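## Task

Every shelf spot carries a lot number printed on the shelf edge right under it, and several spots may carry the same number. Bring one cardboard box from lot 451 and one from lot 434 onto the desk so that no part of either overhangs the desk's edge. All other cardboard boxes must stay on the shelf they started on. If no box of a given lot exists in the storeroom, leave that lot out. The robot must not fall over or finish leaning, or the task fails.

## Robot and tools

Robot: a simulated Hello Robot Stretch 3 with a single arm. It has a two-wheeled base (0.33 m long, 0.34 m wide, rounded rear) that pivots about a point midway between its drive wheels, 0.05 m behind the front edge. A lift rides up a mast, and a telescoping arm reaches out to the robot's RIGHT side, so the gripper moves forward or back only when the base drives. The base cannot slide sideways. With the arm pulled in and the wrist folded, a turn sweeps a 0.28 m radius; an unfolded level wrist reaches past that.

Frames (metres): the base frame sits on the floor between the drive wheels, x forward, y left, z up. hand_pose is reported in it, at the point where closed fingertips meet. The odometry frame is the base frame at the scene start; base_odometry counts wheel turns only (slip shows as travel), heading in rad, positive left, -3.142 to 3.142.

Tool move: one action per call. Either "base" and/or "joints" (with optional "speeds", "pace", "contact_limits"), or "servos": "reboot" by itself. Motions start together. "base" holds exactly one key, and both are offsets from where the base last reported itself: translate_m (metres, -3 to 3, positive forward) or rotate_rad (radians, -6.4 to 6.4, positive left). "joints" is one dict keyed by joint name, each value an absolute target: lift_m 0 to 1.1; arm_m 0 to 0.52; wrist_yaw_rad -1.345 to 4.42 (0 along the arm, positive toward the front); wrist_pitch_rad -1.57 to 0.451 (0 level, negative tips fingers down); wrist_roll_rad -2.911 to 2.918; gripper_m -0.089 to 0.179 (larger is wider; fingertip gap is about 0.007 to 0.025 m less than the value); head_pan_rad -3.953 to 1.73 (0 forward, positive left, -1.57 looks along the arm); head_tilt_rad -1.53 to 0.419 (negative looks down). pace is "default" or "max"; "speeds" caps individual motions in m/s or rad/s. The base is slowed to 0.10 m/s and 0.63 rad/s unless lift_m < 0.30, arm_m < 0.03 and wrist_yaw_rad > 2.54. contact_limits: arm_m, translate_m, rotate_rad take a motor_effort percent (1 to 100) at which the motion halts; lift_m takes {"down": n, "up": n} (1 to 100, force beyond free motion; about 12 or less may stop at once). Put a limit only next to its own command. "cameras" picks head_camera, nav_camera, wrist_camera or all; "blocking": false returns within about 0.5 s while motion continues, and wait(0) then reports it under "earlier move". An empty move just returns state, images and the scene number. Unknown keys make a call invalid; out-of-range values get it refused, and a refusal or an unplanned stop cancels the rest of that reply's move, wait and finished_scene calls.

Other tools: wait (seconds 0 to 10); stop (brakes running motions, which then read "stopped"); zoom_image (camera plus region [x0, y0, x1, y1] in pixels, at most 504 per side, from the latest image); finished_scene (scene number; irreversible, the goal must hold without the robot).

Results: "move" says done or the worst status. Statuses: done; off_target (rested away from the target, may still push); contact_stop (that arm or lift goes slack until commanded again); time_out (move cut off after 14 s); torque_fault (wrist or head servo switched off, needs reboot). on_its_own reports what happened uncommanded; "held at" is a target, not a reading. motor_effort is percent, positive toward larger values, peak in brackets; positive wheel effort pushes forward. lidar_m gives 12 sectors of 30 degrees, first straight ahead, counter-clockwise (4th left, 7th behind, 10th right), measured at 0.17 m height; "-" is nothing seen or closer than 0.15 m. wrist_depth_mm and head_depth_mm are 7x7 grids of depths in mm. turned_by_imu beats turned_by_wheels when they disagree by over 0.15 rad. base_tilt is in degrees. The simulation keeps running while you compose replies.

Images: head_camera arrives rotated; turn it a quarter clockwise to stand it up. nav_camera needs a quarter turn counterclockwise.

Gripping: close below the box width to hold; open to at least 0.05 above its width to release. The reading never proves a grasp; resend the close if the grip eases.

Cautions: before folding the wrist (yaw to 3.0) or unfolding, have lift_m 0.32 to 0.95, pitch -0.4, roll near 0; folded, the lift may drop to 0.25. With yaw below -0.4 keep pitch at -0.5 or lower. Wrist, head and base (without a limit) keep shoving into obstacles. Pushing against something rigid with the gripper above about 0.45 m, or driving while holding or hooking something fixed, can tip the robot; if tilt appears, back the gripper off. Avoid drops, slams, hard hits and letting parts fall.

Each tool is called after ">>>" as name(argument=value, ...) on one line, values as JSON.

## Session

>>> move(joints={"head_pan_rad": 0, "head_tilt_rad": -0.3}, pace="max", cameras=["head_camera","nav_camera"])

>>> move(joints={"head_pan_rad": 1.3}, pace="max", cameras=["head_camera","nav_camera"])

>>> move(joints={"head_pan_rad": -1.3}, pace="max", cameras=["head_camera","nav_camera"])

>>> move(joints={"head_pan_rad": -2.6}, pace="max", cameras=["head_camera","nav_camera"])

>>> move(joints={"head_pan_rad": -3.9}, pace="max", cameras=["head_camera","nav_camera"])

Scene clock: 0.70 s.
move: done
base_odometry: x=+0.000 y=+0.000 heading=+0.000
turned_by_wheels: +0.000
turned_by_imu: +0.000
base_tilt: forward=-0.2 right=-1.1
lidar_m: 0.72 0.72 0.85 1.53 2.66 1.26 1.01 1.11 1.82 1.63 1.39 0.83
head_depth_mm: 676 709 754 795 844 904 966 / 656 690 725 766 815 873 930 / 643 671 704 745 790 835 896 / 623 653 686 726 767 819 869 / 605 635 666 701 736 782 828 / 591 618 646 680 718 756 800 / 577 600 630 662 696 732 777
base_status: not commanded
joint_positions: lift_m=+0.374 arm_m=+0.001 wrist_yaw_rad=+3.009 wrist_pitch_rad=-0.462 wrist_roll_rad=+0.000 gripper_m=+0.037 head_pan_rad=+0.000 head_tilt_rad=-0.301
joint_status: all done
measured_speeds: all 0
motor_effort: left_wheel=-0.5(0.7) right_wheel=+0.6(1.1) lift_m=+23.8(23.8) arm_m=-5.1(5.1) wrist_yaw_rad=-0.8(1.1) wrist_pitch_rad=+2.0(2.0) wrist_roll_rad=-0.1(0.2) gripper_m=+0.2(0.8) head_pan_rad=+0.1(2.1) head_tilt_rad=-2.9(8.1)
hand_pose: x=+0.0076 y=+0.0712 z=+0.3774 quat_wxyz=(+0.207, +0.697, +0.116, +0.676) (m; base frame)
wrist_depth_mm: - 138 - - - 864 - / - 150 - - - 971 - / - 167 925 - - 947 - / 822 768 203 823 800 801 771 / 693 676 211 668 653 668 674 / 605 596 126 571 129 580 578 / 528 530 289 353 503 514 509
pictures: head_camera (sideways), nav_camera (sideways)
camera_calibration:
head_camera: T_world_to_cam=[[-0.245499, -0.0462634, -0.968292, 1.27727], [0.0407795, 0.997484, -0.0579972, 0.0749281], [0.968539, -0.0537247, -0.242994, 0.265962], [0, 0, 0, 1]] pos_world=[0.0529172, -0.00136005, 1.30574]
nav_camera: T_world_to_cam=[[0.270874, 0.0170542, 0.962464, -1.21128], [0.0143415, -0.999804, 0.0136796, 0.0322348], [0.962508, 0.0100977, -0.271065, 0.300189], [0, 0, 0, 1]] pos_world=[0.0387078, 0.0498547, 1.24674]

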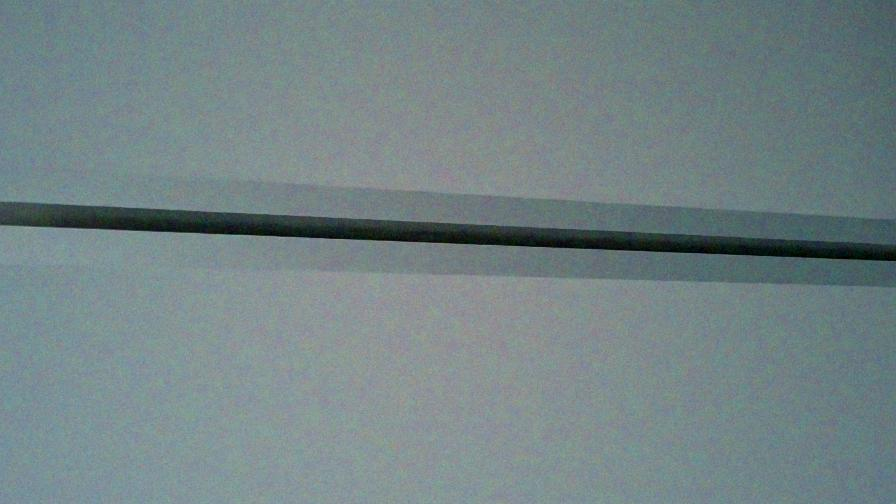

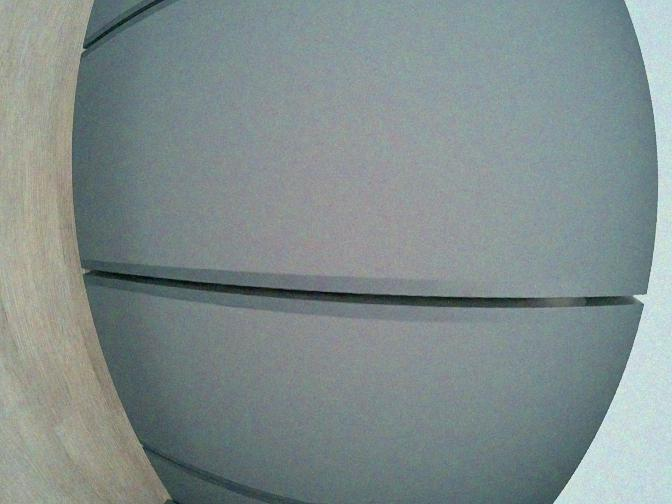

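Scene clock: 1.67 s.
move: done
base_odometry: x=+0.000 y=+0.000 heading=+0.000
turned_by_wheels: +0.000
turned_by_imu: +0.000
base_tilt: forward=-0.3 right=-1.2
lidar_m: 0.73 0.73 0.85 1.53 2.66 1.26 1.01 1.11 1.81 1.62 1.39 0.82
head_depth_mm: 855 882 883 903 924 952 976 / 971 995 1013 1041 1066 1110 1153 / 1129 1157 1198 1232 1264 1323 1360 / 1352 1395 1446 1512 1564 1629 1534 / 2439 2571 2650 2816 2676 1908 1536 / 2353 2434 2535 2695 2726 1981 1524 / 2231 2356 2441 2549 2609 1966 1518
base_status: not commanded
joint_positions: lift_m=+0.374 arm_m=+0.001 wrist_yaw_rad=+3.009 wrist_pitch_rad=-0.462 wrist_roll_rad=+0.000 gripper_m=+0.037 head_pan_rad=+1.335 head_tilt_rad=-0.301
joint_status: all done
measured_speeds: all 0
motor_effort: left_wheel=-0.2(0.7) right_wheel=-0.2(1.2) lift_m=+23.1(23.9) arm_m=-5.9(6.2) wrist_yaw_rad=-0.5(2.1) wrist_pitch_rad=+2.0(2.1) wrist_roll_rad=-0.1(0.3) gripper_m=+0.5(0.8) head_pan_rad=-2.5(4.9) head_tilt_rad=-3.1(3.8)
hand_pose: x=+0.0076 y=+0.0712 z=+0.3774 quat_wxyz=(+0.207, +0.697, +0.116, +0.676) (m; base frame)
wrist_depth_mm: - 138 - - - 857 - / - 150 - - - 962 - / - 167 932 - - 942 - / 826 759 203 806 800 787 764 / 693 678 211 661 654 677 663 / 601 595 126 575 129 585 575 / 527 536 287 352 511 511 508
pictures: head_camera (sideways), nav_camera (sideways)
camera_calibration:
head_camera: T_world_to_cam=[[-0.0123111, -0.249512, -0.968294, 1.27586], [-0.96043, 0.27242, -0.0579865, 0.0810016], [0.278251, 0.929264, -0.242992, 0.270119], [0, 0, 0, 1]] pos_world=[0.0183429, 0.0452642, 1.30574]
nav_camera: T_world_to_cam=[[0.0466383, 0.267389, 0.962459, -1.20993], [0.97555, -0.219354, 0.013668, 0.0264196], [0.214774, 0.938289, -0.271082, 0.304694], [0, 0, 0, 1]] pos_world=[-0.0347848, 0.0434263, 1.24674]

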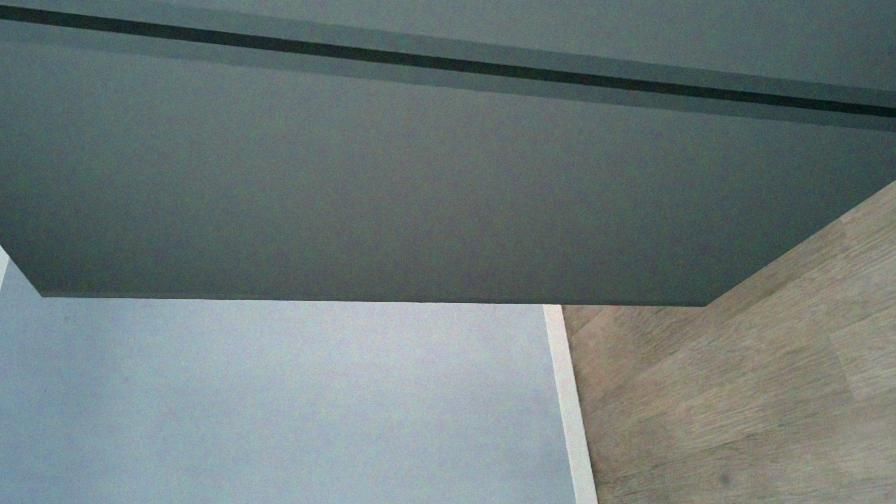

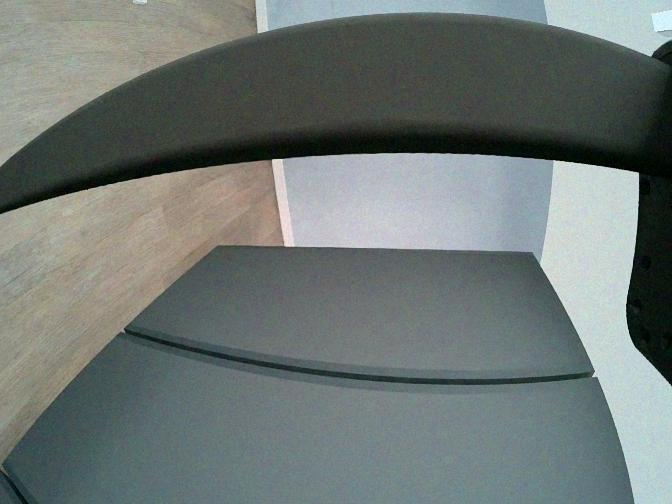

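Scene clock: 4.10 s.
move: done
base_odometry: x=+0.000 y=+0.000 heading=+0.000
turned_by_wheels: +0.000
turned_by_imu: +0.000
base_tilt: forward=-0.2 right=-1.4
lidar_m: 0.73 0.73 0.85 1.53 2.67 1.26 1.01 1.12 1.81 1.62 1.39 0.83
head_depth_mm: 1644 1843 1968 2053 2057 1923 1564 / 1538 1830 1929 2064 2013 1918 1549 / 1555 1783 1691 1635 1734 1819 1545 / 1715 1863 1950 2071 2117 1891 1533 / 1733 1866 1973 2058 2108 1883 1530 / 1628 1849 1975 2072 2080 1871 1523 / 1558 1755 1814 1838 1788 1814 1518
base_status: not commanded
joint_positions: lift_m=+0.374 arm_m=+0.001 wrist_yaw_rad=+3.009 wrist_pitch_rad=-0.462 wrist_roll_rad=+0.000 gripper_m=+0.037 head_pan_rad=-1.308 head_tilt_rad=-0.301
joint_status: all done
measured_speeds: translate_m=+0.000 rotate_rad=+0.000 lift_m=+0.000 arm_m=+0.000 wrist_yaw_rad=+0.000 wrist_pitch_rad=+0.000 wrist_roll_rad=+0.000 head_pan_rad=+0.024 head_tilt_rad=+0.000
motor_effort: left_wheel=-0.1(1.0) right_wheel=+1.1(1.1) lift_m=+23.0(24.1) arm_m=-9.8(10.1) wrist_yaw_rad=+0.0(1.5) wrist_pitch_rad=+2.0(2.0) wrist_roll_rad=+0.0(0.3) gripper_m=+0.6(0.9) head_pan_rad=+3.6(5.2) head_tilt_rad=-1.5(3.4)
hand_pose: x=+0.0076 y=+0.0712 z=+0.3774 quat_wxyz=(+0.207, +0.697, +0.116, +0.676) (m; base frame)
wrist_depth_mm: - 139 - - - 862 - / - 150 - - - 955 - / - 167 911 - - 932 - / 832 759 203 805 798 808 769 / 693 678 212 659 655 675 670 / 599 596 126 574 128 584 575 / 526 541 289 350 500 512 512
pictures: head_camera (sideways), nav_camera (sideways)
camera_calibration:
head_camera: T_world_to_cam=[[-0.108421, 0.225058, -0.968294, 1.27645], [0.973847, 0.219681, -0.0579832, 0.0692304], [0.199666, -0.949257, -0.24299, 0.270581], [0, 0, 0, 1]] pos_world=[0.0169488, -0.0456337, 1.30574]
nav_camera: T_world_to_cam=[[0.0868296, -0.257149, 0.962463, -1.21018], [-0.96176, -0.273554, 0.0136788, 0.0382717], [0.259768, -0.926846, -0.271068, 0.3044], [0, 0, 0, 1]] pos_world=[0.0628144, -0.0185951, 1.24674]

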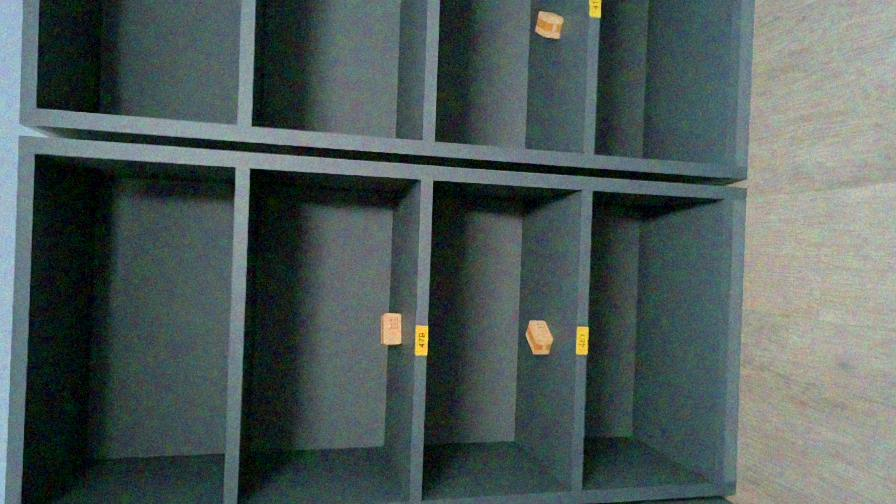

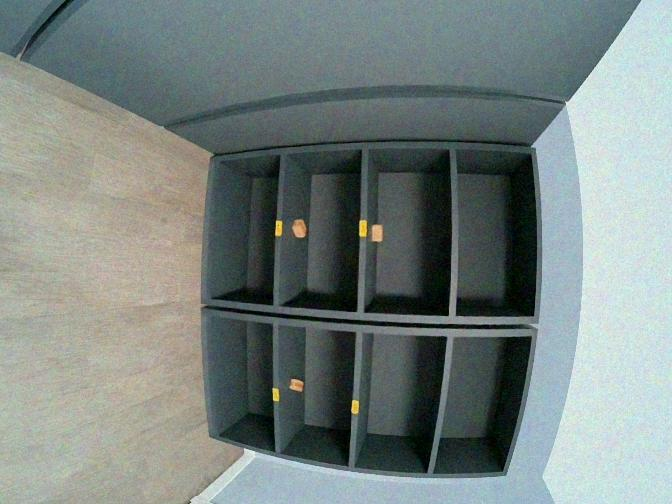

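Scene clock: 5.07 s.
move: done
base_odometry: x=+0.000 y=+0.000 heading=+0.000
turned_by_wheels: +0.000
turned_by_imu: +0.000
base_tilt: forward=-0.4 right=-1.2
lidar_m: 0.73 0.73 0.85 1.53 2.66 1.26 1.01 1.11 1.81 1.63 1.39 0.83
head_depth_mm: 1301 1357 1412 1482 1354 928 1511 / 1338 1387 1449 1524 1334 919 1459 / 1371 1433 1487 1567 1600 957 1541 / 1396 1460 1525 1592 1692 1776 1541 / 1427 1482 1575 1647 1728 1814 1540 / 1466 1528 1603 1689 1793 1861 1525 / 1511 1587 1667 1759 1859 1914 1526
base_status: not commanded
joint_positions: lift_m=+0.374 arm_m=+0.001 wrist_yaw_rad=+3.009 wrist_pitch_rad=-0.462 wrist_roll_rad=+0.000 gripper_m=+0.037 head_pan_rad=-2.635 head_tilt_rad=-0.301
joint_status: all done
measured_speeds: all 0
motor_effort: left_wheel=-0.2(0.7) right_wheel=+0.3(1.1) lift_m=+23.4(23.9) arm_m=-11.0(11.3) wrist_yaw_rad=+0.9(1.5) wrist_pitch_rad=+2.0(2.0) wrist_roll_rad=+0.0(0.3) gripper_m=+0.3(1.0) head_pan_rad=+3.2(4.7) head_tilt_rad=-0.8(1.9)
hand_pose: x=+0.0076 y=+0.0712 z=+0.3774 quat_wxyz=(+0.207, +0.697, +0.116, +0.676) (m; base frame)
wrist_depth_mm: - 139 - - - 874 - / - 150 - - - - - / - 167 927 - - 936 - / 825 769 203 821 800 799 755 / 701 668 211 652 647 669 663 / 604 599 126 570 128 585 573 / 525 542 288 357 499 515 514
pictures: head_camera (sideways), nav_camera (sideways)
camera_calibration:
head_camera: T_world_to_cam=[[0.192223, 0.159534, -0.968297, 1.27462], [0.448248, -0.892027, -0.0579831, 0.0724113], [-0.872997, -0.422892, -0.242979, 0.277113], [0, 0, 0, 1]] pos_world=[-0.0355505, -0.0215634, 1.30574]
nav_camera: T_world_to_cam=[[-0.228592, -0.146314, 0.962464, -1.20826], [-0.497619, 0.867288, 0.013657, 0.0354378], [-0.836732, -0.475819, -0.271064, 0.311072], [0, 0, 0, 1]] pos_world=[0.00171962, -0.059506, 1.24674]

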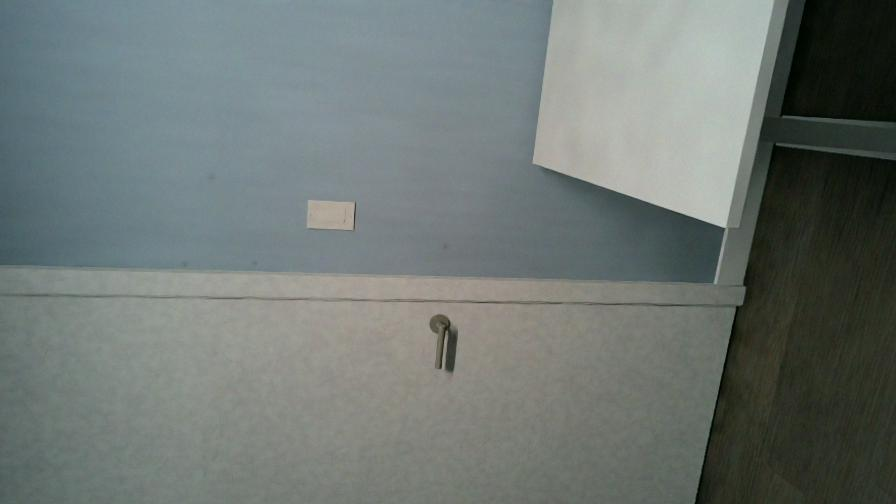

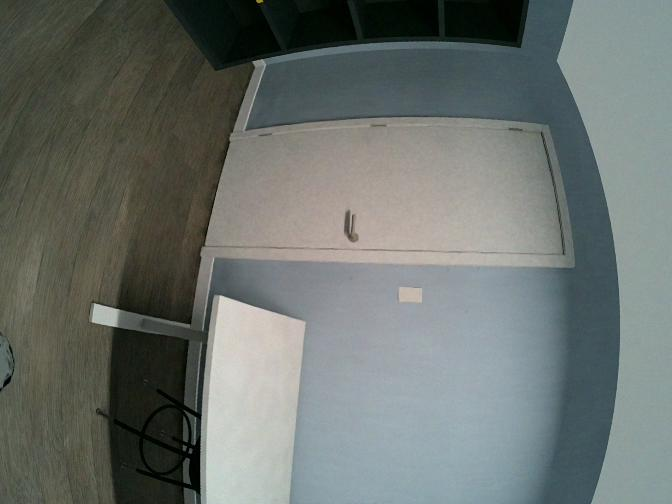

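Scene clock: 7.10 s.
move: done
base_odometry: x=+0.000 y=+0.000 heading=+0.000
turned_by_wheels: +0.000
turned_by_imu: +0.000
base_tilt: forward=-0.4 right=-1.3
lidar_m: 0.72 0.72 0.85 1.53 2.66 1.26 1.01 1.11 1.81 1.63 1.39 0.83
head_depth_mm: - - - - - - - / 2473 2562 - - - - - / 2560 2685 2798 2911 2895 2041 1544 / 2547 2686 2841 2988 2707 2012 1535 / 2188 2307 2379 2533 1616 1973 1529 / 1929 1992 2082 2149 1376 1828 1524 / 1714 1783 1843 1852 1278 1818 1520
base_status: not commanded
joint_positions: lift_m=+0.374 arm_m=+0.001 wrist_yaw_rad=+3.009 wrist_pitch_rad=-0.462 wrist_roll_rad=+0.000 gripper_m=+0.037 head_pan_rad=-3.908 head_tilt_rad=-0.301
joint_status: all done
measured_speeds: translate_m=+0.000 rotate_rad=+0.000 lift_m=+0.000 arm_m=+0.000 wrist_yaw_rad=+0.000 wrist_pitch_rad=+0.000 wrist_roll_rad=+0.000 head_pan_rad=+0.024 head_tilt_rad=+0.000
motor_effort: left_wheel=-0.1(0.8) right_wheel=+0.2(1.1) lift_m=+24.1(24.3) arm_m=-12.8(13.4) wrist_yaw_rad=-0.4(1.6) wrist_pitch_rad=+1.9(2.1) wrist_roll_rad=+0.2(0.3) gripper_m=+0.2(1.1) head_pan_rad=+3.6(4.3) head_tilt_rad=+0.5(1.5)
hand_pose: x=+0.0076 y=+0.0712 z=+0.3774 quat_wxyz=(+0.207, +0.697, +0.116, +0.676) (m; base frame)
wrist_depth_mm: - 138 - - - 862 - / - 151 - - - 985 - / - 167 934 - - 918 - / 832 771 203 814 810 800 765 / 692 673 211 653 653 673 664 / 594 600 126 570 129 585 579 / 526 540 288 354 499 512 508
pictures: head_camera (sideways), nav_camera (sideways)
camera_calibration:
head_camera: T_world_to_cam=[[0.208915, -0.136992, -0.968291, 1.27452], [-0.721347, -0.690142, -0.0579951, 0.0795325], [-0.660313, 0.71059, -0.242999, 0.275834], [0, 0, 0, 1]] pos_world=[-0.0267581, 0.0334825, 1.30574]
nav_camera: T_world_to_cam=[[-0.206946, 0.175626, 0.96246, -1.20837], [0.683215, 0.730089, 0.01368, 0.0282357], [-0.700278, 0.660398, -0.271079, 0.310313], [0, 0, 0, 1]] pos_world=[-0.0520537, -0.0133234, 1.24674]

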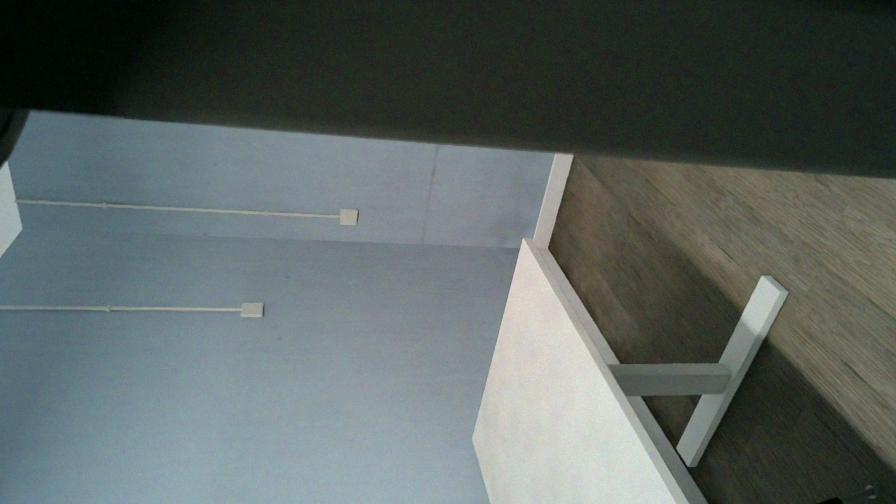

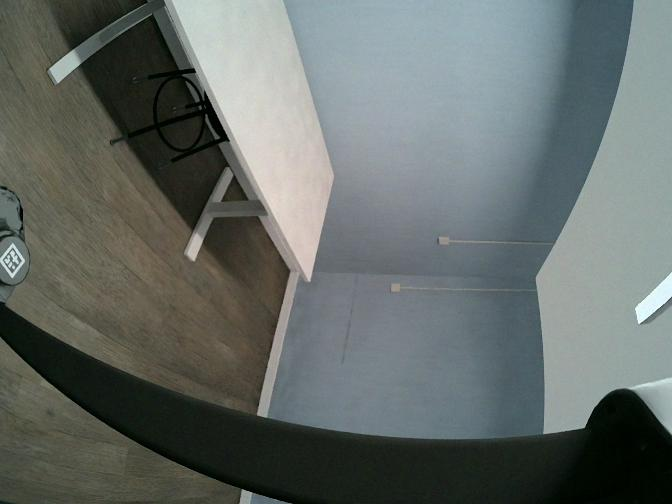

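>>> move(joints={"head_pan_rad": -1.5, "head_tilt_rad": -0.3}, pace="max", cameras=["head_camera"])

>>> zoom_image(camera="head_camera", region=[360, 330, 500, 470])

>>> zoom_image(camera="head_camera", region=[520, 340, 660, 480])

>>> zoom_image(camera="head_camera", region=[350, 50, 510, 210])

>>> zoom_image(camera="head_camera", region=[520, 40, 660, 180])

Scene clock: 20.67 s.
move: done
base_odometry: x=+0.000 y=+0.000 heading=+0.000
turned_by_wheels: +0.000
turned_by_imu: +0.000
base_tilt: forward=-0.3 right=-1.3
lidar_m: 0.72 0.72 0.85 1.52 2.66 1.25 1.01 1.12 1.81 1.62 1.40 0.83
head_depth_mm: 1813 1973 2074 2108 2033 1960 1566 / 1808 1956 2078 2173 2191 1937 1562 / 1702 1939 2039 2152 2165 1895 1553 / 1515 1525 1947 1989 1841 1866 1539 / 1594 1836 1951 2036 1961 1836 1534 / 1610 1813 1940 2011 2084 1863 1523 / 1630 1781 1889 1988 1907 1843 1524
base_status: not commanded
joint_positions: lift_m=+0.374 arm_m=+0.001 wrist_yaw_rad=+3.009 wrist_pitch_rad=-0.462 wrist_roll_rad=+0.000 gripper_m=+0.037 head_pan_rad=-1.492 head_tilt_rad=-0.301
joint_status: all done
measured_speeds: translate_m=+0.000 rotate_rad=+0.000 lift_m=+0.000 arm_m=+0.000 wrist_yaw_rad=+0.000 wrist_pitch_rad=+0.000 wrist_roll_rad=+0.000 head_pan_rad=-0.024 head_tilt_rad=+0.000
motor_effort: left_wheel=-0.5(0.7) right_wheel=+0.4(1.4) lift_m=+24.4(24.7) arm_m=-12.8(13.3) wrist_yaw_rad=+1.0(1.6) wrist_pitch_rad=+1.9(2.0) wrist_roll_rad=+0.0(0.4) gripper_m=+0.5(1.0) head_pan_rad=-3.5(7.1) head_tilt_rad=+3.6(5.6)
hand_pose: x=+0.0076 y=+0.0712 z=+0.3774 quat_wxyz=(+0.207, +0.697, +0.116, +0.676) (m; base frame)
wrist_depth_mm: - 139 - - - 851 - / - 150 - - - 961 - / - 167 932 - - 944 - / 823 773 203 810 812 814 769 / 696 674 212 664 652 678 667 / 608 595 126 568 129 582 574 / 529 540 288 355 501 517 513
pictures: head_camera (sideways)
camera_calibration:
head_camera: T_world_to_cam=[[-0.0655113, 0.241069, -0.968294, 1.27618], [0.997588, 0.0381302, -0.0580002, 0.0690395], [0.0229393, -0.969759, -0.242985, 0.27172], [0, 0, 0, 1]] pos_world=[0.00849789, -0.0467762, 1.30574]

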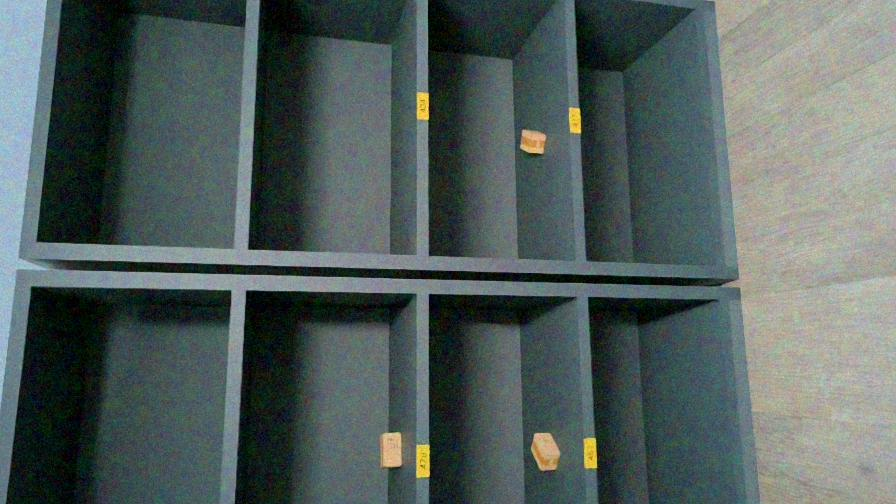

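Scaled by 3.600 from the camera's 896x504 image, which has a finer 1280x720 frame.

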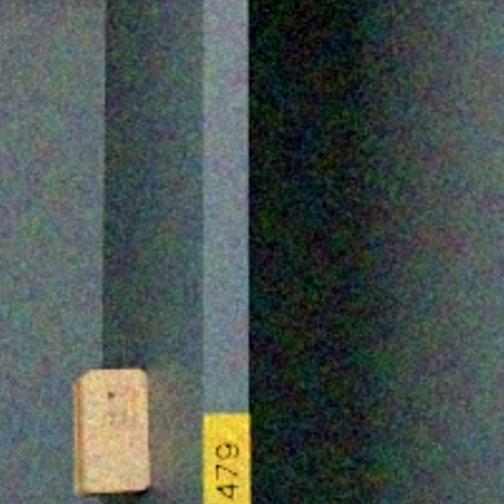

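Scaled by 3.600 from the camera's 896x504 image, which has a finer 1280x720 frame.

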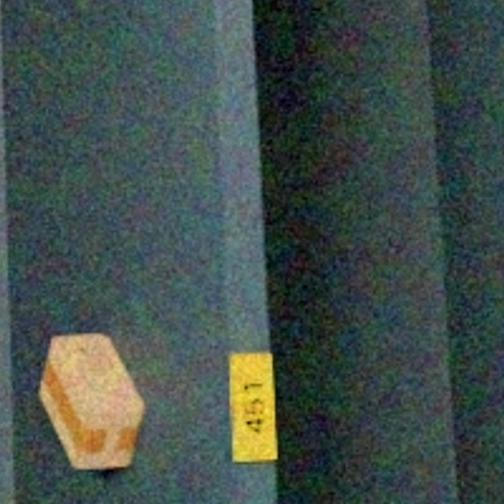

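Scaled by 3.150 from the camera's 896x504 image, which has a finer 1280x720 frame.

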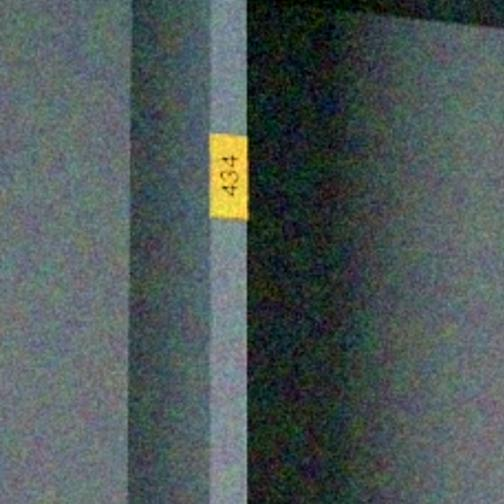

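Scaled by 3.600 from the camera's 896x504 image, which has a finer 1280x720 frame.

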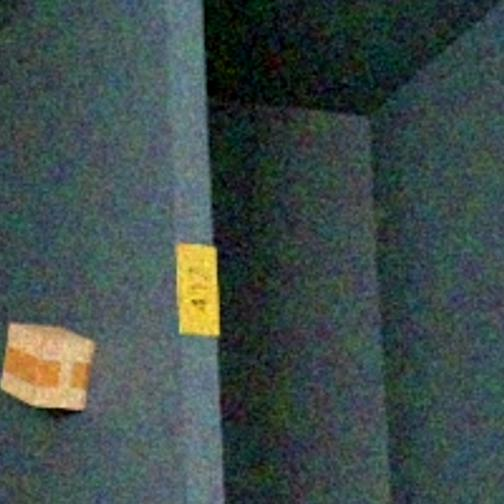

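>>> move(base={"rotate_rad": -1.08}, joints={"lift_m": 0.28, "head_pan_rad": 0}, cameras=["head_camera"])

>>> move(base={"translate_m": 0.98}, speeds={"translate_m": 0.2})

>>> move(base={"rotate_rad": 1.269}, joints={"head_pan_rad": -1.57, "lift_m": 0.55}, cameras=["head_camera","nav_camera"])

Scene clock: 60.60 s.
move: done
base_odometry: x=+0.000 y=+0.000 heading=-1.080
turned_by_wheels: -1.080
turned_by_imu: -1.061
base_tilt: forward=-0.3 right=-1.2
lidar_m: 1.44 0.84 0.73 0.72 0.84 1.47 2.66 1.25 1.01 1.11 1.79 1.63
head_depth_mm: 1537 1766 1872 1695 1643 1706 1560 / 1670 1816 1911 1985 2003 1922 1559 / 1691 1875 1963 2060 2015 1907 1548 / 1714 1915 2022 2139 2127 1893 1539 / 1588 1626 1738 1831 1906 1921 1533 / 1378 1427 1479 1541 1613 1683 1529 / 1133 1169 1218 1234 1288 1327 1389
base_status: done
joint_positions: lift_m=+0.280 arm_m=+0.001 wrist_yaw_rad=+3.009 wrist_pitch_rad=-0.462 wrist_roll_rad=+0.000 gripper_m=+0.037 head_pan_rad=+0.003 head_tilt_rad=-0.300
joint_status: all done
measured_speeds: all 0
motor_effort: left_wheel=+8.4(12.2) right_wheel=-10.3(13.4) lift_m=+23.5(25.5) arm_m=-12.2(13.5) wrist_yaw_rad=-0.1(1.6) wrist_pitch_rad=+2.1(2.1) wrist_roll_rad=-0.2(0.3) gripper_m=+0.4(1.0) head_pan_rad=-2.7(5.7) head_tilt_rad=+5.8(6.3)
hand_pose: x=+0.0076 y=+0.0711 z=+0.2829 quat_wxyz=(+0.207, +0.697, +0.116, +0.676) (m; base frame)
wrist_depth_mm: - 138 - - - - - / - 150 161 - - - - / 843 167 210 780 772 761 744 / 680 619 203 653 653 643 640 / 566 563 212 544 534 544 543 / 491 298 126 285 128 475 476 / 262 268 247 258 399 417 416
pictures: head_camera (sideways)
camera_calibration:
head_camera: T_world_to_cam=[[-0.244732, -0.0471208, -0.968445, 1.27744], [0.037301, 0.997621, -0.0579666, 0.0748658], [0.968873, -0.0503103, -0.242392, 0.265174], [0, 0, 0, 1]] pos_world=[0.0529179, -0.00115291, 1.30574]

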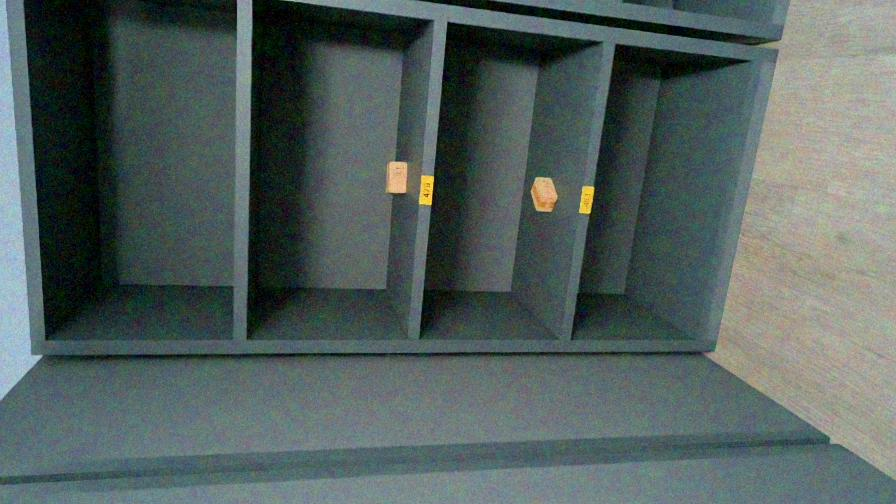

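Scene clock: 67.47 s.
move: done
base_odometry: x=+0.462 y=-0.864 heading=-1.080
turned_by_wheels: +0.000
turned_by_imu: +0.000
base_tilt: forward=-0.3 right=-1.1
lidar_m: 0.80 0.54 0.47 0.47 0.55 0.95 3.59 1.64 1.80 1.53 0.81 0.88
head_depth_mm: 923 761 1002 1041 735 1137 929 / 946 783 1030 1073 778 1160 919 / 969 805 1062 1092 772 1190 919 / 992 830 1091 1133 819 1191 916 / 970 858 1065 1048 869 1136 911 / 757 727 815 852 814 931 907 / 645 671 708 744 774 821 864
base_status: done
joint_positions: lift_m=+0.280 arm_m=+0.001 wrist_yaw_rad=+3.009 wrist_pitch_rad=-0.462 wrist_roll_rad=+0.000 gripper_m=+0.037 head_pan_rad=+0.000 head_tilt_rad=-0.300
joint_status: not commanded
measured_speeds: all 0
motor_effort: left_wheel=+4.7(13.7) right_wheel=+5.2(10.3) lift_m=+28.9(29.3) arm_m=-12.3(13.5) wrist_yaw_rad=+0.0(2.1) wrist_pitch_rad=+2.0(2.2) wrist_roll_rad=+0.0(0.3) gripper_m=+0.3(1.0) head_pan_rad=-3.1(4.2) head_tilt_rad=+4.7(6.2)
hand_pose: x=+0.0076 y=+0.0711 z=+0.2829 quat_wxyz=(+0.207, +0.697, +0.116, +0.676) (m; base frame)
wrist_depth_mm: - 139 - - - - 429 / - 150 162 - - - 456 / - 166 176 - - 530 - / 683 628 198 634 602 593 - / 564 568 212 544 534 551 537 / 488 294 126 284 128 472 472 / 261 267 246 259 399 418 414
pictures: none

Scene clock: 70.77 s.
move: done
base_odometry: x=+0.462 y=-0.864 heading=+0.189
turned_by_wheels: +1.269
turned_by_imu: +1.248
base_tilt: forward=-0.3 right=-1.2
lidar_m: 0.47 0.48 0.64 1.56 1.81 1.64 1.80 1.53 0.81 1.13 0.70 0.49
head_depth_mm: 981 751 1049 1033 851 1023 922 / 984 771 1078 1117 842 1218 928 / 980 791 1073 1111 830 1206 921 / 971 819 1067 1102 822 1193 915 / 963 837 1058 1091 816 1192 914 / 962 708 1054 1087 803 1182 911 / 950 731 1050 1078 794 1176 902
base_status: done
joint_positions: lift_m=+0.550 arm_m=+0.001 wrist_yaw_rad=+3.009 wrist_pitch_rad=-0.463 wrist_roll_rad=+0.000 gripper_m=+0.037 head_pan_rad=-1.572 head_tilt_rad=-0.300
joint_status: all done
measured_speeds: all 0
motor_effort: left_wheel=-7.9(12.6) right_wheel=+9.2(12.6) lift_m=+31.0(33.5) arm_m=-12.5(13.7) wrist_yaw_rad=-0.2(1.4) wrist_pitch_rad=+2.1(2.2) wrist_roll_rad=-0.1(0.4) gripper_m=+0.8(0.9) head_pan_rad=+3.4(5.5) head_tilt_rad=+4.3(5.6)
hand_pose: x=+0.0076 y=+0.0711 z=+0.5528 quat_wxyz=(+0.208, +0.697, +0.116, +0.676) (m; base frame)
wrist_depth_mm: - 138 - - - - - / - 151 - - - - - / - 168 - - - - - / - - 203 - - - - / 935 927 211 892 878 - - / 806 798 126 771 128 780 - / 709 713 287 698 676 694 -
pictures: head_camera (sideways), nav_camera (sideways)
camera_calibration:
head_camera: T_world_to_cam=[[-0.0460755, 0.244729, -0.968496, 1.27628], [0.997449, -0.0416504, -0.0579776, 0.0690276], [-0.0545271, -0.968696, -0.242186, 0.271136], [0, 0, 0, 1]] pos_world=[0.00473824, -0.0468206, 1.30574]
nav_camera: T_world_to_cam=[[0.0168144, -0.270094, 0.962687, -1.2101], [-0.999815, -0.0134967, 0.0136762, 0.038446], [0.00929921, -0.962739, -0.270271, 0.304978], [0, 0, 0, 1]] pos_world=[0.05595, -0.0327077, 1.24685]

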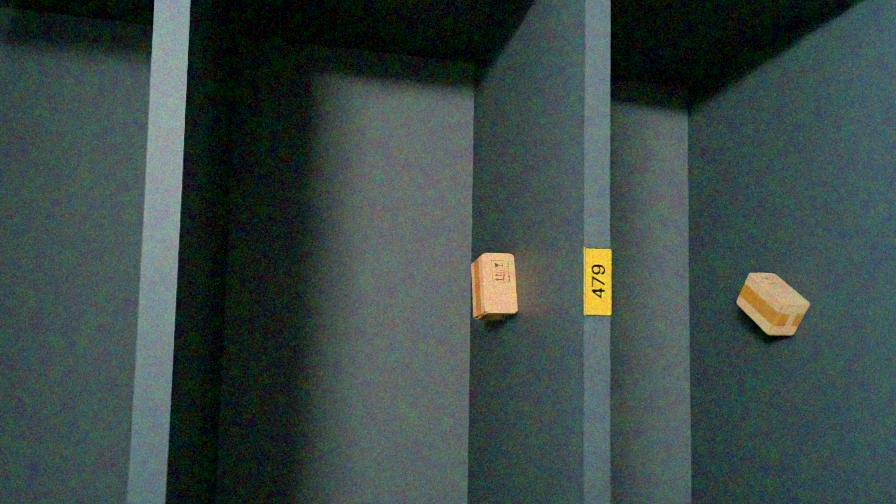

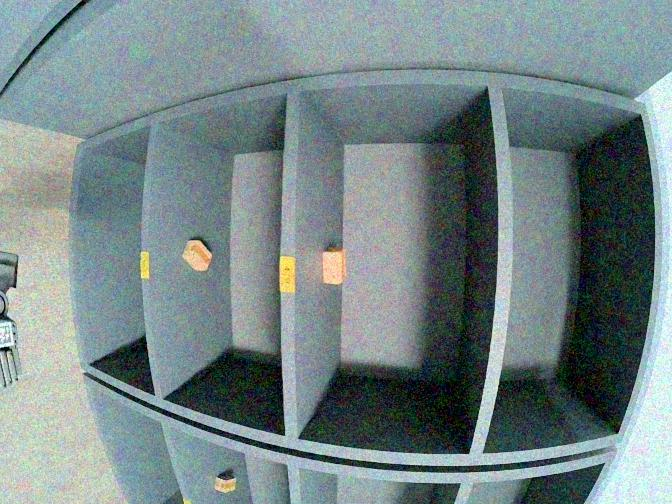

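>>> move(joints={"wrist_yaw_rad": 0, "gripper_m": 0.179, "lift_m": 0.65}, cameras=["head_camera", "wrist_camera"])

>>> zoom_image(camera="wrist_camera", region=[250, 40, 430, 240])

>>> zoom_image(camera="head_camera", region=[700, 230, 840, 370])

Scene clock: 83.17 s.
move: done
base_odometry: x=+0.462 y=-0.864 heading=+0.189
turned_by_wheels: +0.000
turned_by_imu: +0.000
base_tilt: forward=-0.3 right=-1.2
lidar_m: 0.47 0.48 0.64 1.56 1.80 1.64 1.80 1.52 0.81 1.13 0.70 0.49
head_depth_mm: 984 752 1051 1040 851 1026 923 / 982 774 1082 1123 842 1211 927 / 975 795 1072 1110 830 1200 920 / 969 814 1065 1101 820 1195 915 / 965 834 1057 1093 812 1181 916 / 961 711 1049 1089 805 1186 910 / 954 733 1042 1082 797 1178 907
base_status: not commanded
joint_positions: lift_m=+0.650 arm_m=+0.001 wrist_yaw_rad=+0.003 wrist_pitch_rad=-0.463 wrist_roll_rad=+0.000 gripper_m=+0.179 head_pan_rad=-1.570 head_tilt_rad=-0.300
joint_status: all done
measured_speeds: all 0
motor_effort: left_wheel=-7.5(8.2) right_wheel=+8.9(9.8) lift_m=+27.4(33.2) arm_m=-10.7(11.9) wrist_yaw_rad=-3.5(5.7) wrist_pitch_rad=+2.1(2.2) wrist_roll_rad=+0.0(0.3) gripper_m=+0.9(82.8) head_pan_rad=+3.1(3.9) head_tilt_rad=+3.9(4.7)
hand_pose: x=-0.0208 y=-0.3641 z=+0.6528 quat_wxyz=(+0.689, +0.163, -0.688, -0.161) (m; base frame)
wrist_depth_mm: - - - - - 800 - / - - - 604 - - - / - - - - - - 502 / - - - - - - 570 / - 143 - - - 901 616 / - 126 - - - - - / - 789 776 783 766 775 105
pictures: head_camera (sideways), wrist_camera
camera_calibration:
head_camera: T_world_to_cam=[[-0.0464944, 0.244645, -0.968497, 1.27629], [0.997516, -0.0399918, -0.0579896, 0.0690176], [-0.0529188, -0.968788, -0.242178, 0.27112], [0, 0, 0, 1]] pos_world=[0.00484155, -0.0468199, 1.30574]
wrist_camera: T_world_to_cam=[[-0.998883, -0.0387487, -0.0270564, -0.0106473], [-0.00260103, 0.616706, -0.787189, 0.770934], [0.0471884, -0.786239, -0.616118, 0.28309], [0, 0, 0, 1]] pos_world=[-0.0219888, -0.253275, 0.780999]

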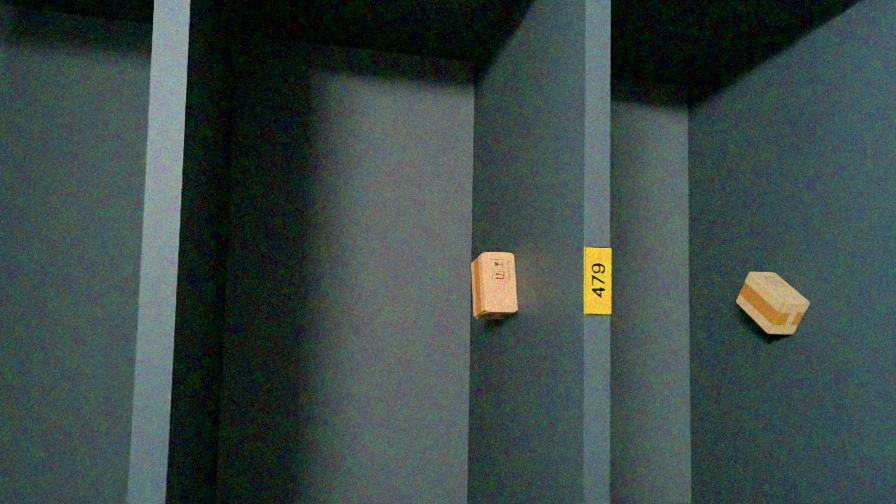

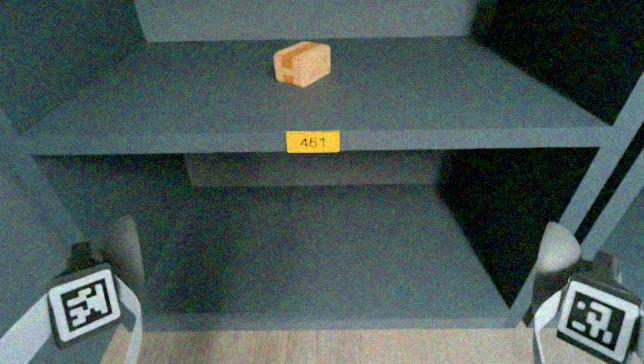

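Scaled by 2.520.

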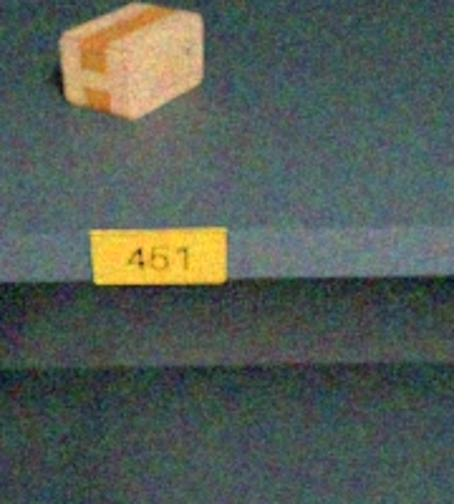

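Scaled by 3.600 from the camera's 896x504 image, which has a finer 1280x720 frame.

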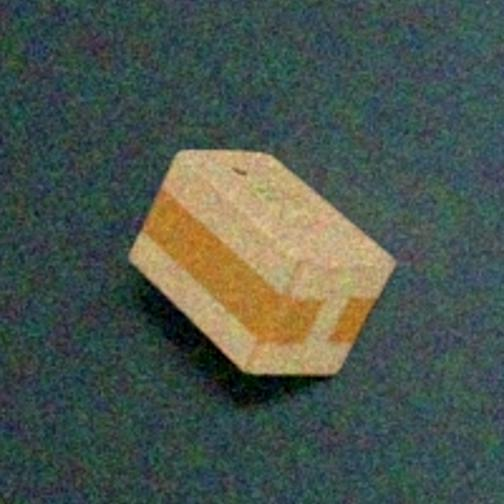

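>>> move(base={"rotate_rad": -0.1}, joints={"wrist_yaw_rad": -0.36, "wrist_pitch_rad": -0.2})

>>> move(base={"translate_m": 0.237}, joints={"lift_m": 0.57})

>>> move(joints={"arm_m": 0.25}, cameras=["head_camera","wrist_camera"])

Scene clock: 132.40 s.
move: done
base_odometry: x=+0.462 y=-0.864 heading=+0.089
turned_by_wheels: -0.100
turned_by_imu: -0.098
base_tilt: forward=-0.3 right=-1.1
lidar_m: 0.47 0.47 0.59 1.19 2.55 1.65 1.80 1.53 0.81 1.10 0.79 0.52
head_depth_mm: 849 778 849 849 787 854 867 / 1010 777 1087 1077 840 1100 926 / 998 793 1098 1137 831 1206 920 / 980 818 1080 1119 820 1201 915 / 965 833 1059 1094 811 1187 911 / 950 712 1034 1077 751 1182 906 / 934 732 1021 1056 743 1159 906
base_status: done
joint_positions: lift_m=+0.650 arm_m=+0.001 wrist_yaw_rad=-0.357 wrist_pitch_rad=-0.222 wrist_roll_rad=+0.000 gripper_m=+0.179 head_pan_rad=-1.570 head_tilt_rad=-0.300
joint_status: all done
measured_speeds: all 0
motor_effort: left_wheel=+7.4(10.7) right_wheel=-9.9(12.4) lift_m=+25.7(25.7) arm_m=-9.1(9.6) wrist_yaw_rad=-3.0(4.8) wrist_pitch_rad=+3.7(5.7) wrist_roll_rad=+0.0(0.3) gripper_m=+0.6(1.0) head_pan_rad=+2.6(3.7) head_tilt_rad=+2.5(4.3)
hand_pose: x=-0.1069 y=-0.3747 z=+0.7087 quat_wxyz=(+0.678, -0.047, -0.705, -0.202) (m; base frame)
wrist_depth_mm: - - - - 538 - - / - - - 910 - - - / - - - 923 606 - - / 563 573 - - 624 - - / - 143 - - - - - / - 140 - - 763 - - / - - - - 812 900 105
pictures: none

Scene clock: 135.90 s.
move: done
base_odometry: x=+0.698 y=-0.843 heading=+0.090
turned_by_wheels: +0.000
turned_by_imu: +0.000
base_tilt: forward=-0.5 right=-1.2
lidar_m: 0.24 0.24 0.30 0.60 2.70 1.86 2.03 1.73 0.93 1.09 0.40 0.26
head_depth_mm: 998 755 1101 1143 848 1206 932 / 981 778 1082 1122 779 1207 928 / 964 794 1062 1108 770 1206 920 / 950 676 1039 1084 762 1196 917 / 934 695 1020 1063 754 1178 912 / 918 714 1007 1041 747 1152 911 / 889 738 948 939 696 935 848
base_status: done
joint_positions: lift_m=+0.570 arm_m=+0.001 wrist_yaw_rad=-0.357 wrist_pitch_rad=-0.221 wrist_roll_rad=+0.000 gripper_m=+0.179 head_pan_rad=-1.570 head_tilt_rad=-0.300
joint_status: all done
measured_speeds: all 0
motor_effort: left_wheel=+8.6(10.7) right_wheel=+1.6(11.4) lift_m=+24.0(26.5) arm_m=-8.1(9.5) wrist_yaw_rad=-2.0(4.3) wrist_pitch_rad=+3.4(3.6) wrist_roll_rad=+0.0(0.3) gripper_m=+0.2(1.0) head_pan_rad=+3.4(3.8) head_tilt_rad=+3.2(4.8)
hand_pose: x=-0.1070 y=-0.3748 z=+0.6290 quat_wxyz=(+0.678, -0.048, -0.705, -0.202) (m; base frame)
wrist_depth_mm: - - - - - - - / - - - - - 627 - / - - 583 - - 666 - / - - - - - - - / - 142 - - - 754 - / - 126 - - 937 806 - / - - - - 808 841 105
pictures: none

Scene clock: 138.97 s.
move: done
base_odometry: x=+0.698 y=-0.843 heading=+0.090
turned_by_wheels: +0.000
turned_by_imu: +0.000
base_tilt: forward=-0.4 right=-1.1
lidar_m: 0.24 0.24 0.30 0.60 2.71 1.86 2.03 1.72 0.93 1.10 0.40 0.26
head_depth_mm: 993 761 1105 1146 847 1204 931 / 980 776 1082 1126 779 1207 927 / 965 796 1058 1104 771 1203 924 / 948 677 1045 1080 762 1193 913 / 932 697 1027 1065 755 1173 911 / 919 718 1005 1042 746 1146 905 / 891 738 948 937 694 937 851
base_status: not commanded
joint_positions: lift_m=+0.570 arm_m=+0.250 wrist_yaw_rad=-0.357 wrist_pitch_rad=-0.221 wrist_roll_rad=+0.000 gripper_m=+0.179 head_pan_rad=-1.570 head_tilt_rad=-0.300
joint_status: all done
measured_speeds: all 0
motor_effort: left_wheel=+8.8(9.2) right_wheel=+1.9(2.6) lift_m=+24.6(25.0) arm_m=+12.8(15.5) wrist_yaw_rad=-3.1(4.2) wrist_pitch_rad=+3.5(3.6) wrist_roll_rad=-0.1(0.3) gripper_m=+0.6(1.2) head_pan_rad=+2.8(3.8) head_tilt_rad=+3.1(3.9)
hand_pose: x=-0.1071 y=-0.6242 z=+0.6290 quat_wxyz=(+0.678, -0.048, -0.705, -0.202) (m; base frame)
wrist_depth_mm: - - - - 713 - - / - - - - 740 - - / - - - - - - - / - - 371 - - - - / - 143 318 318 333 317 - / 123 260 281 280 295 - - / 220 227 235 250 - - 105
pictures: head_camera (sideways), wrist_camera
camera_calibration:
head_camera: T_world_to_cam=[[-0.0464944, 0.244645, -0.968497, 1.27629], [0.997516, -0.0399918, -0.0579896, 0.0690176], [-0.0529188, -0.968788, -0.242178, 0.27112], [0, 0, 0, 1]] pos_world=[0.00484155, -0.0468199, 1.30574]
wrist_camera: T_world_to_cam=[[-0.95034, 0.310704, -0.017802, 0.110047], [0.142909, 0.384866, -0.911842, 0.861672], [-0.276462, -0.869104, -0.410156, -0.14794], [0, 0, 0, 1]] pos_world=[-0.0594586, -0.494395, 0.726989]

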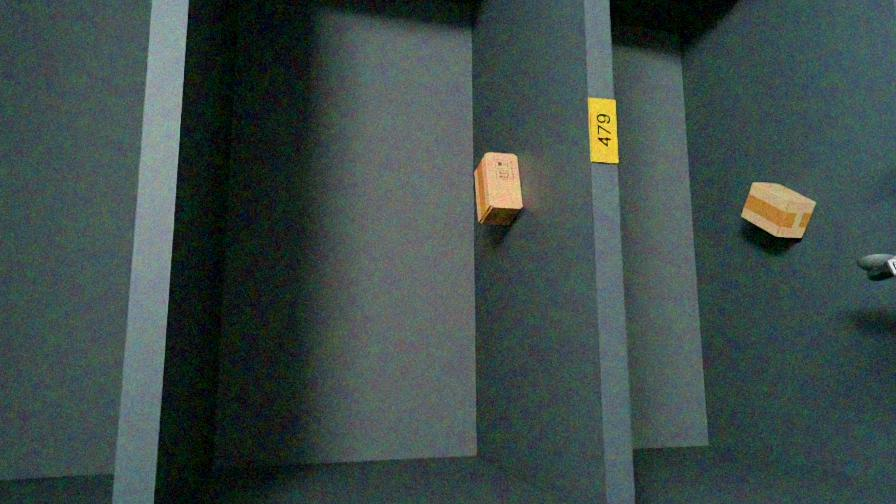

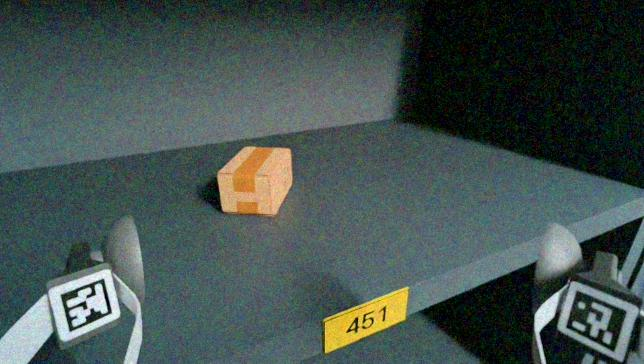

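>>> move(base={"translate_m": 0.017}, joints={"lift_m": 0.527, "arm_m": 0.38}, contact_limits={"arm_m": 35}, cameras=["head_camera","wrist_camera"])

Scene clock: 162.40 s.
move: done
base_odometry: x=+0.715 y=-0.841 heading=+0.090
turned_by_wheels: +0.000
turned_by_imu: +0.000
base_tilt: forward=-0.4 right=-1.4
lidar_m: 0.22 0.22 0.27 0.56 2.71 1.87 2.04 1.74 0.94 1.10 0.37 0.24
head_depth_mm: 997 759 1106 1142 844 1220 929 / 977 778 1079 1121 778 1212 925 / 961 791 1060 1096 770 1201 922 / 949 679 1039 1076 763 1193 916 / 931 695 1024 1059 756 1177 909 / 917 714 1004 1036 747 1147 907 / 870 688 853 846 677 844 842
base_status: done
joint_positions: lift_m=+0.527 arm_m=+0.380 wrist_yaw_rad=-0.357 wrist_pitch_rad=-0.221 wrist_roll_rad=+0.000 gripper_m=+0.179 head_pan_rad=-1.570 head_tilt_rad=-0.300
joint_status: all done
measured_speeds: all 0
motor_effort: left_wheel=+7.7(11.3) right_wheel=+2.5(7.6) lift_m=+28.0(28.0) arm_m=+13.0(15.4) wrist_yaw_rad=-2.8(4.4) wrist_pitch_rad=+3.5(3.5) wrist_roll_rad=+0.0(0.4) gripper_m=+0.2(1.1) head_pan_rad=+3.2(4.0) head_tilt_rad=+3.1(3.4)
contact_limits: arm_m 35 (drawing in: default 31, maximum 55; extending or still: default 40, maximum 69)
hand_pose: x=-0.1071 y=-0.7542 z=+0.5860 quat_wxyz=(+0.678, -0.048, -0.705, -0.202) (m; base frame)
wrist_depth_mm: - - - - - 598 - / - - - - - - - / - - - - - - - / - - 244 256 - - 314 / 286 259 259 253 269 268 267 / - 144 217 217 216 215 214 / 171 176 181 181 180 180 107
pictures: head_camera (sideways), wrist_camera
camera_calibration:
head_camera: T_world_to_cam=[[-0.0464944, 0.244645, -0.968497, 1.27629], [0.997516, -0.0399918, -0.0579896, 0.0690176], [-0.0529188, -0.968788, -0.242178, 0.27112], [0, 0, 0, 1]] pos_world=[0.00484155, -0.0468199, 1.30574]
wrist_camera: T_world_to_cam=[[-0.950305, 0.310813, -0.017752, 0.149709], [0.142891, 0.384807, -0.911869, 0.872476], [-0.27659, -0.869091, -0.410096, -0.278601], [0, 0, 0, 1]] pos_world=[-0.0594584, -0.624395, 0.683989]

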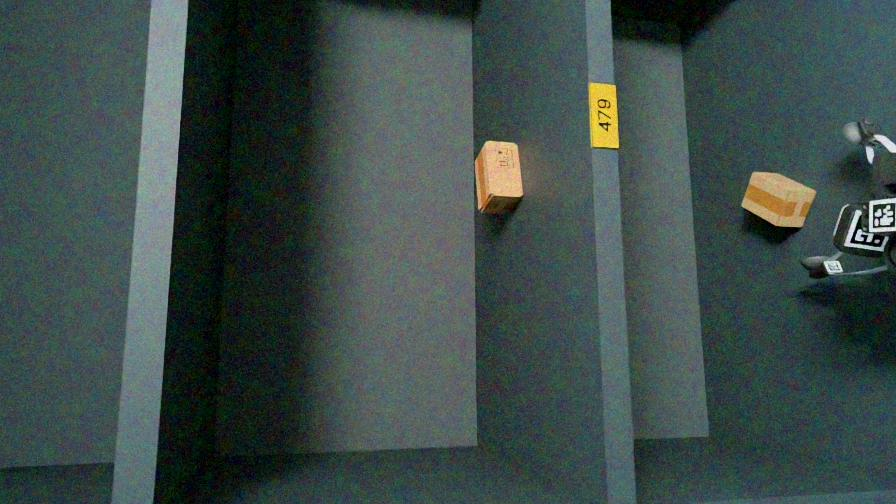

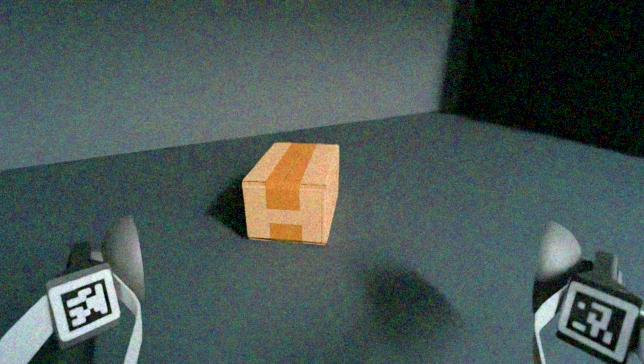

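>>> move(joints={"lift_m": 0.515, "arm_m": 0.503}, contact_limits={"arm_m": 35}, cameras=["wrist_camera"])

Scene clock: 171.70 s.
move: done
base_odometry: x=+0.715 y=-0.841 heading=+0.090
turned_by_wheels: +0.000
turned_by_imu: +0.000
base_tilt: forward=-0.2 right=-1.2
lidar_m: 0.22 0.22 0.28 0.56 2.71 1.88 2.05 1.74 0.94 1.09 0.37 0.24
head_depth_mm: 994 760 1098 1142 845 1216 927 / 978 780 1079 1122 778 1213 927 / 963 794 1061 1100 771 1209 739 / 948 675 1044 1081 764 1194 720 / 931 696 1019 1059 756 1168 911 / 914 715 1004 1038 746 1148 907 / 872 687 857 849 676 845 846
base_status: not commanded
joint_positions: lift_m=+0.515 arm_m=+0.503 wrist_yaw_rad=-0.357 wrist_pitch_rad=-0.221 wrist_roll_rad=+0.000 gripper_m=+0.179 head_pan_rad=-1.570 head_tilt_rad=-0.300
joint_status: all done
measured_speeds: all 0
motor_effort: left_wheel=+7.7(8.4) right_wheel=+1.9(3.5) lift_m=+25.9(28.7) arm_m=+13.1(15.1) wrist_yaw_rad=-3.0(4.4) wrist_pitch_rad=+3.5(3.6) wrist_roll_rad=-0.2(0.3) gripper_m=+0.2(1.0) head_pan_rad=+3.1(3.4) head_tilt_rad=+1.9(3.1)
contact_limits: arm_m 35 (drawing in: default 31, maximum 55; extending or still: default 40, maximum 69)
hand_pose: x=-0.1071 y=-0.8772 z=+0.5740 quat_wxyz=(+0.678, -0.048, -0.705, -0.202) (m; base frame)
wrist_depth_mm: 280 302 330 - - 504 - / 291 317 - - - 538 - / 302 333 - - - - - / 312 313 311 292 308 306 305 / 250 238 248 157 224 246 245 / 118 144 199 131 130 197 - / 118 160 166 138 136 160 107
pictures: wrist_camera
camera_calibration:
wrist_camera: T_world_to_cam=[[-0.950305, 0.310813, -0.017752, 0.187726], [0.142891, 0.384807, -0.911869, 0.908865], [-0.27659, -0.869091, -0.410096, -0.39042], [0, 0, 0, 1]] pos_world=[-0.0594584, -0.747395, 0.671989]

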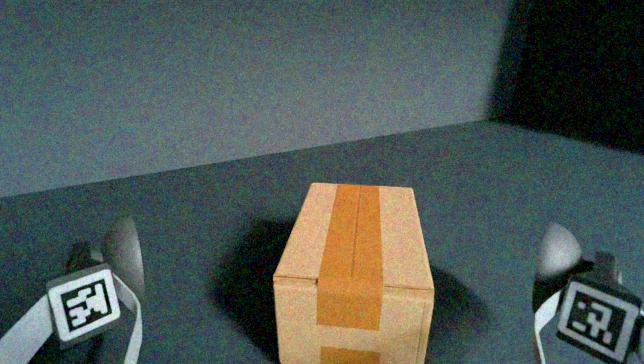

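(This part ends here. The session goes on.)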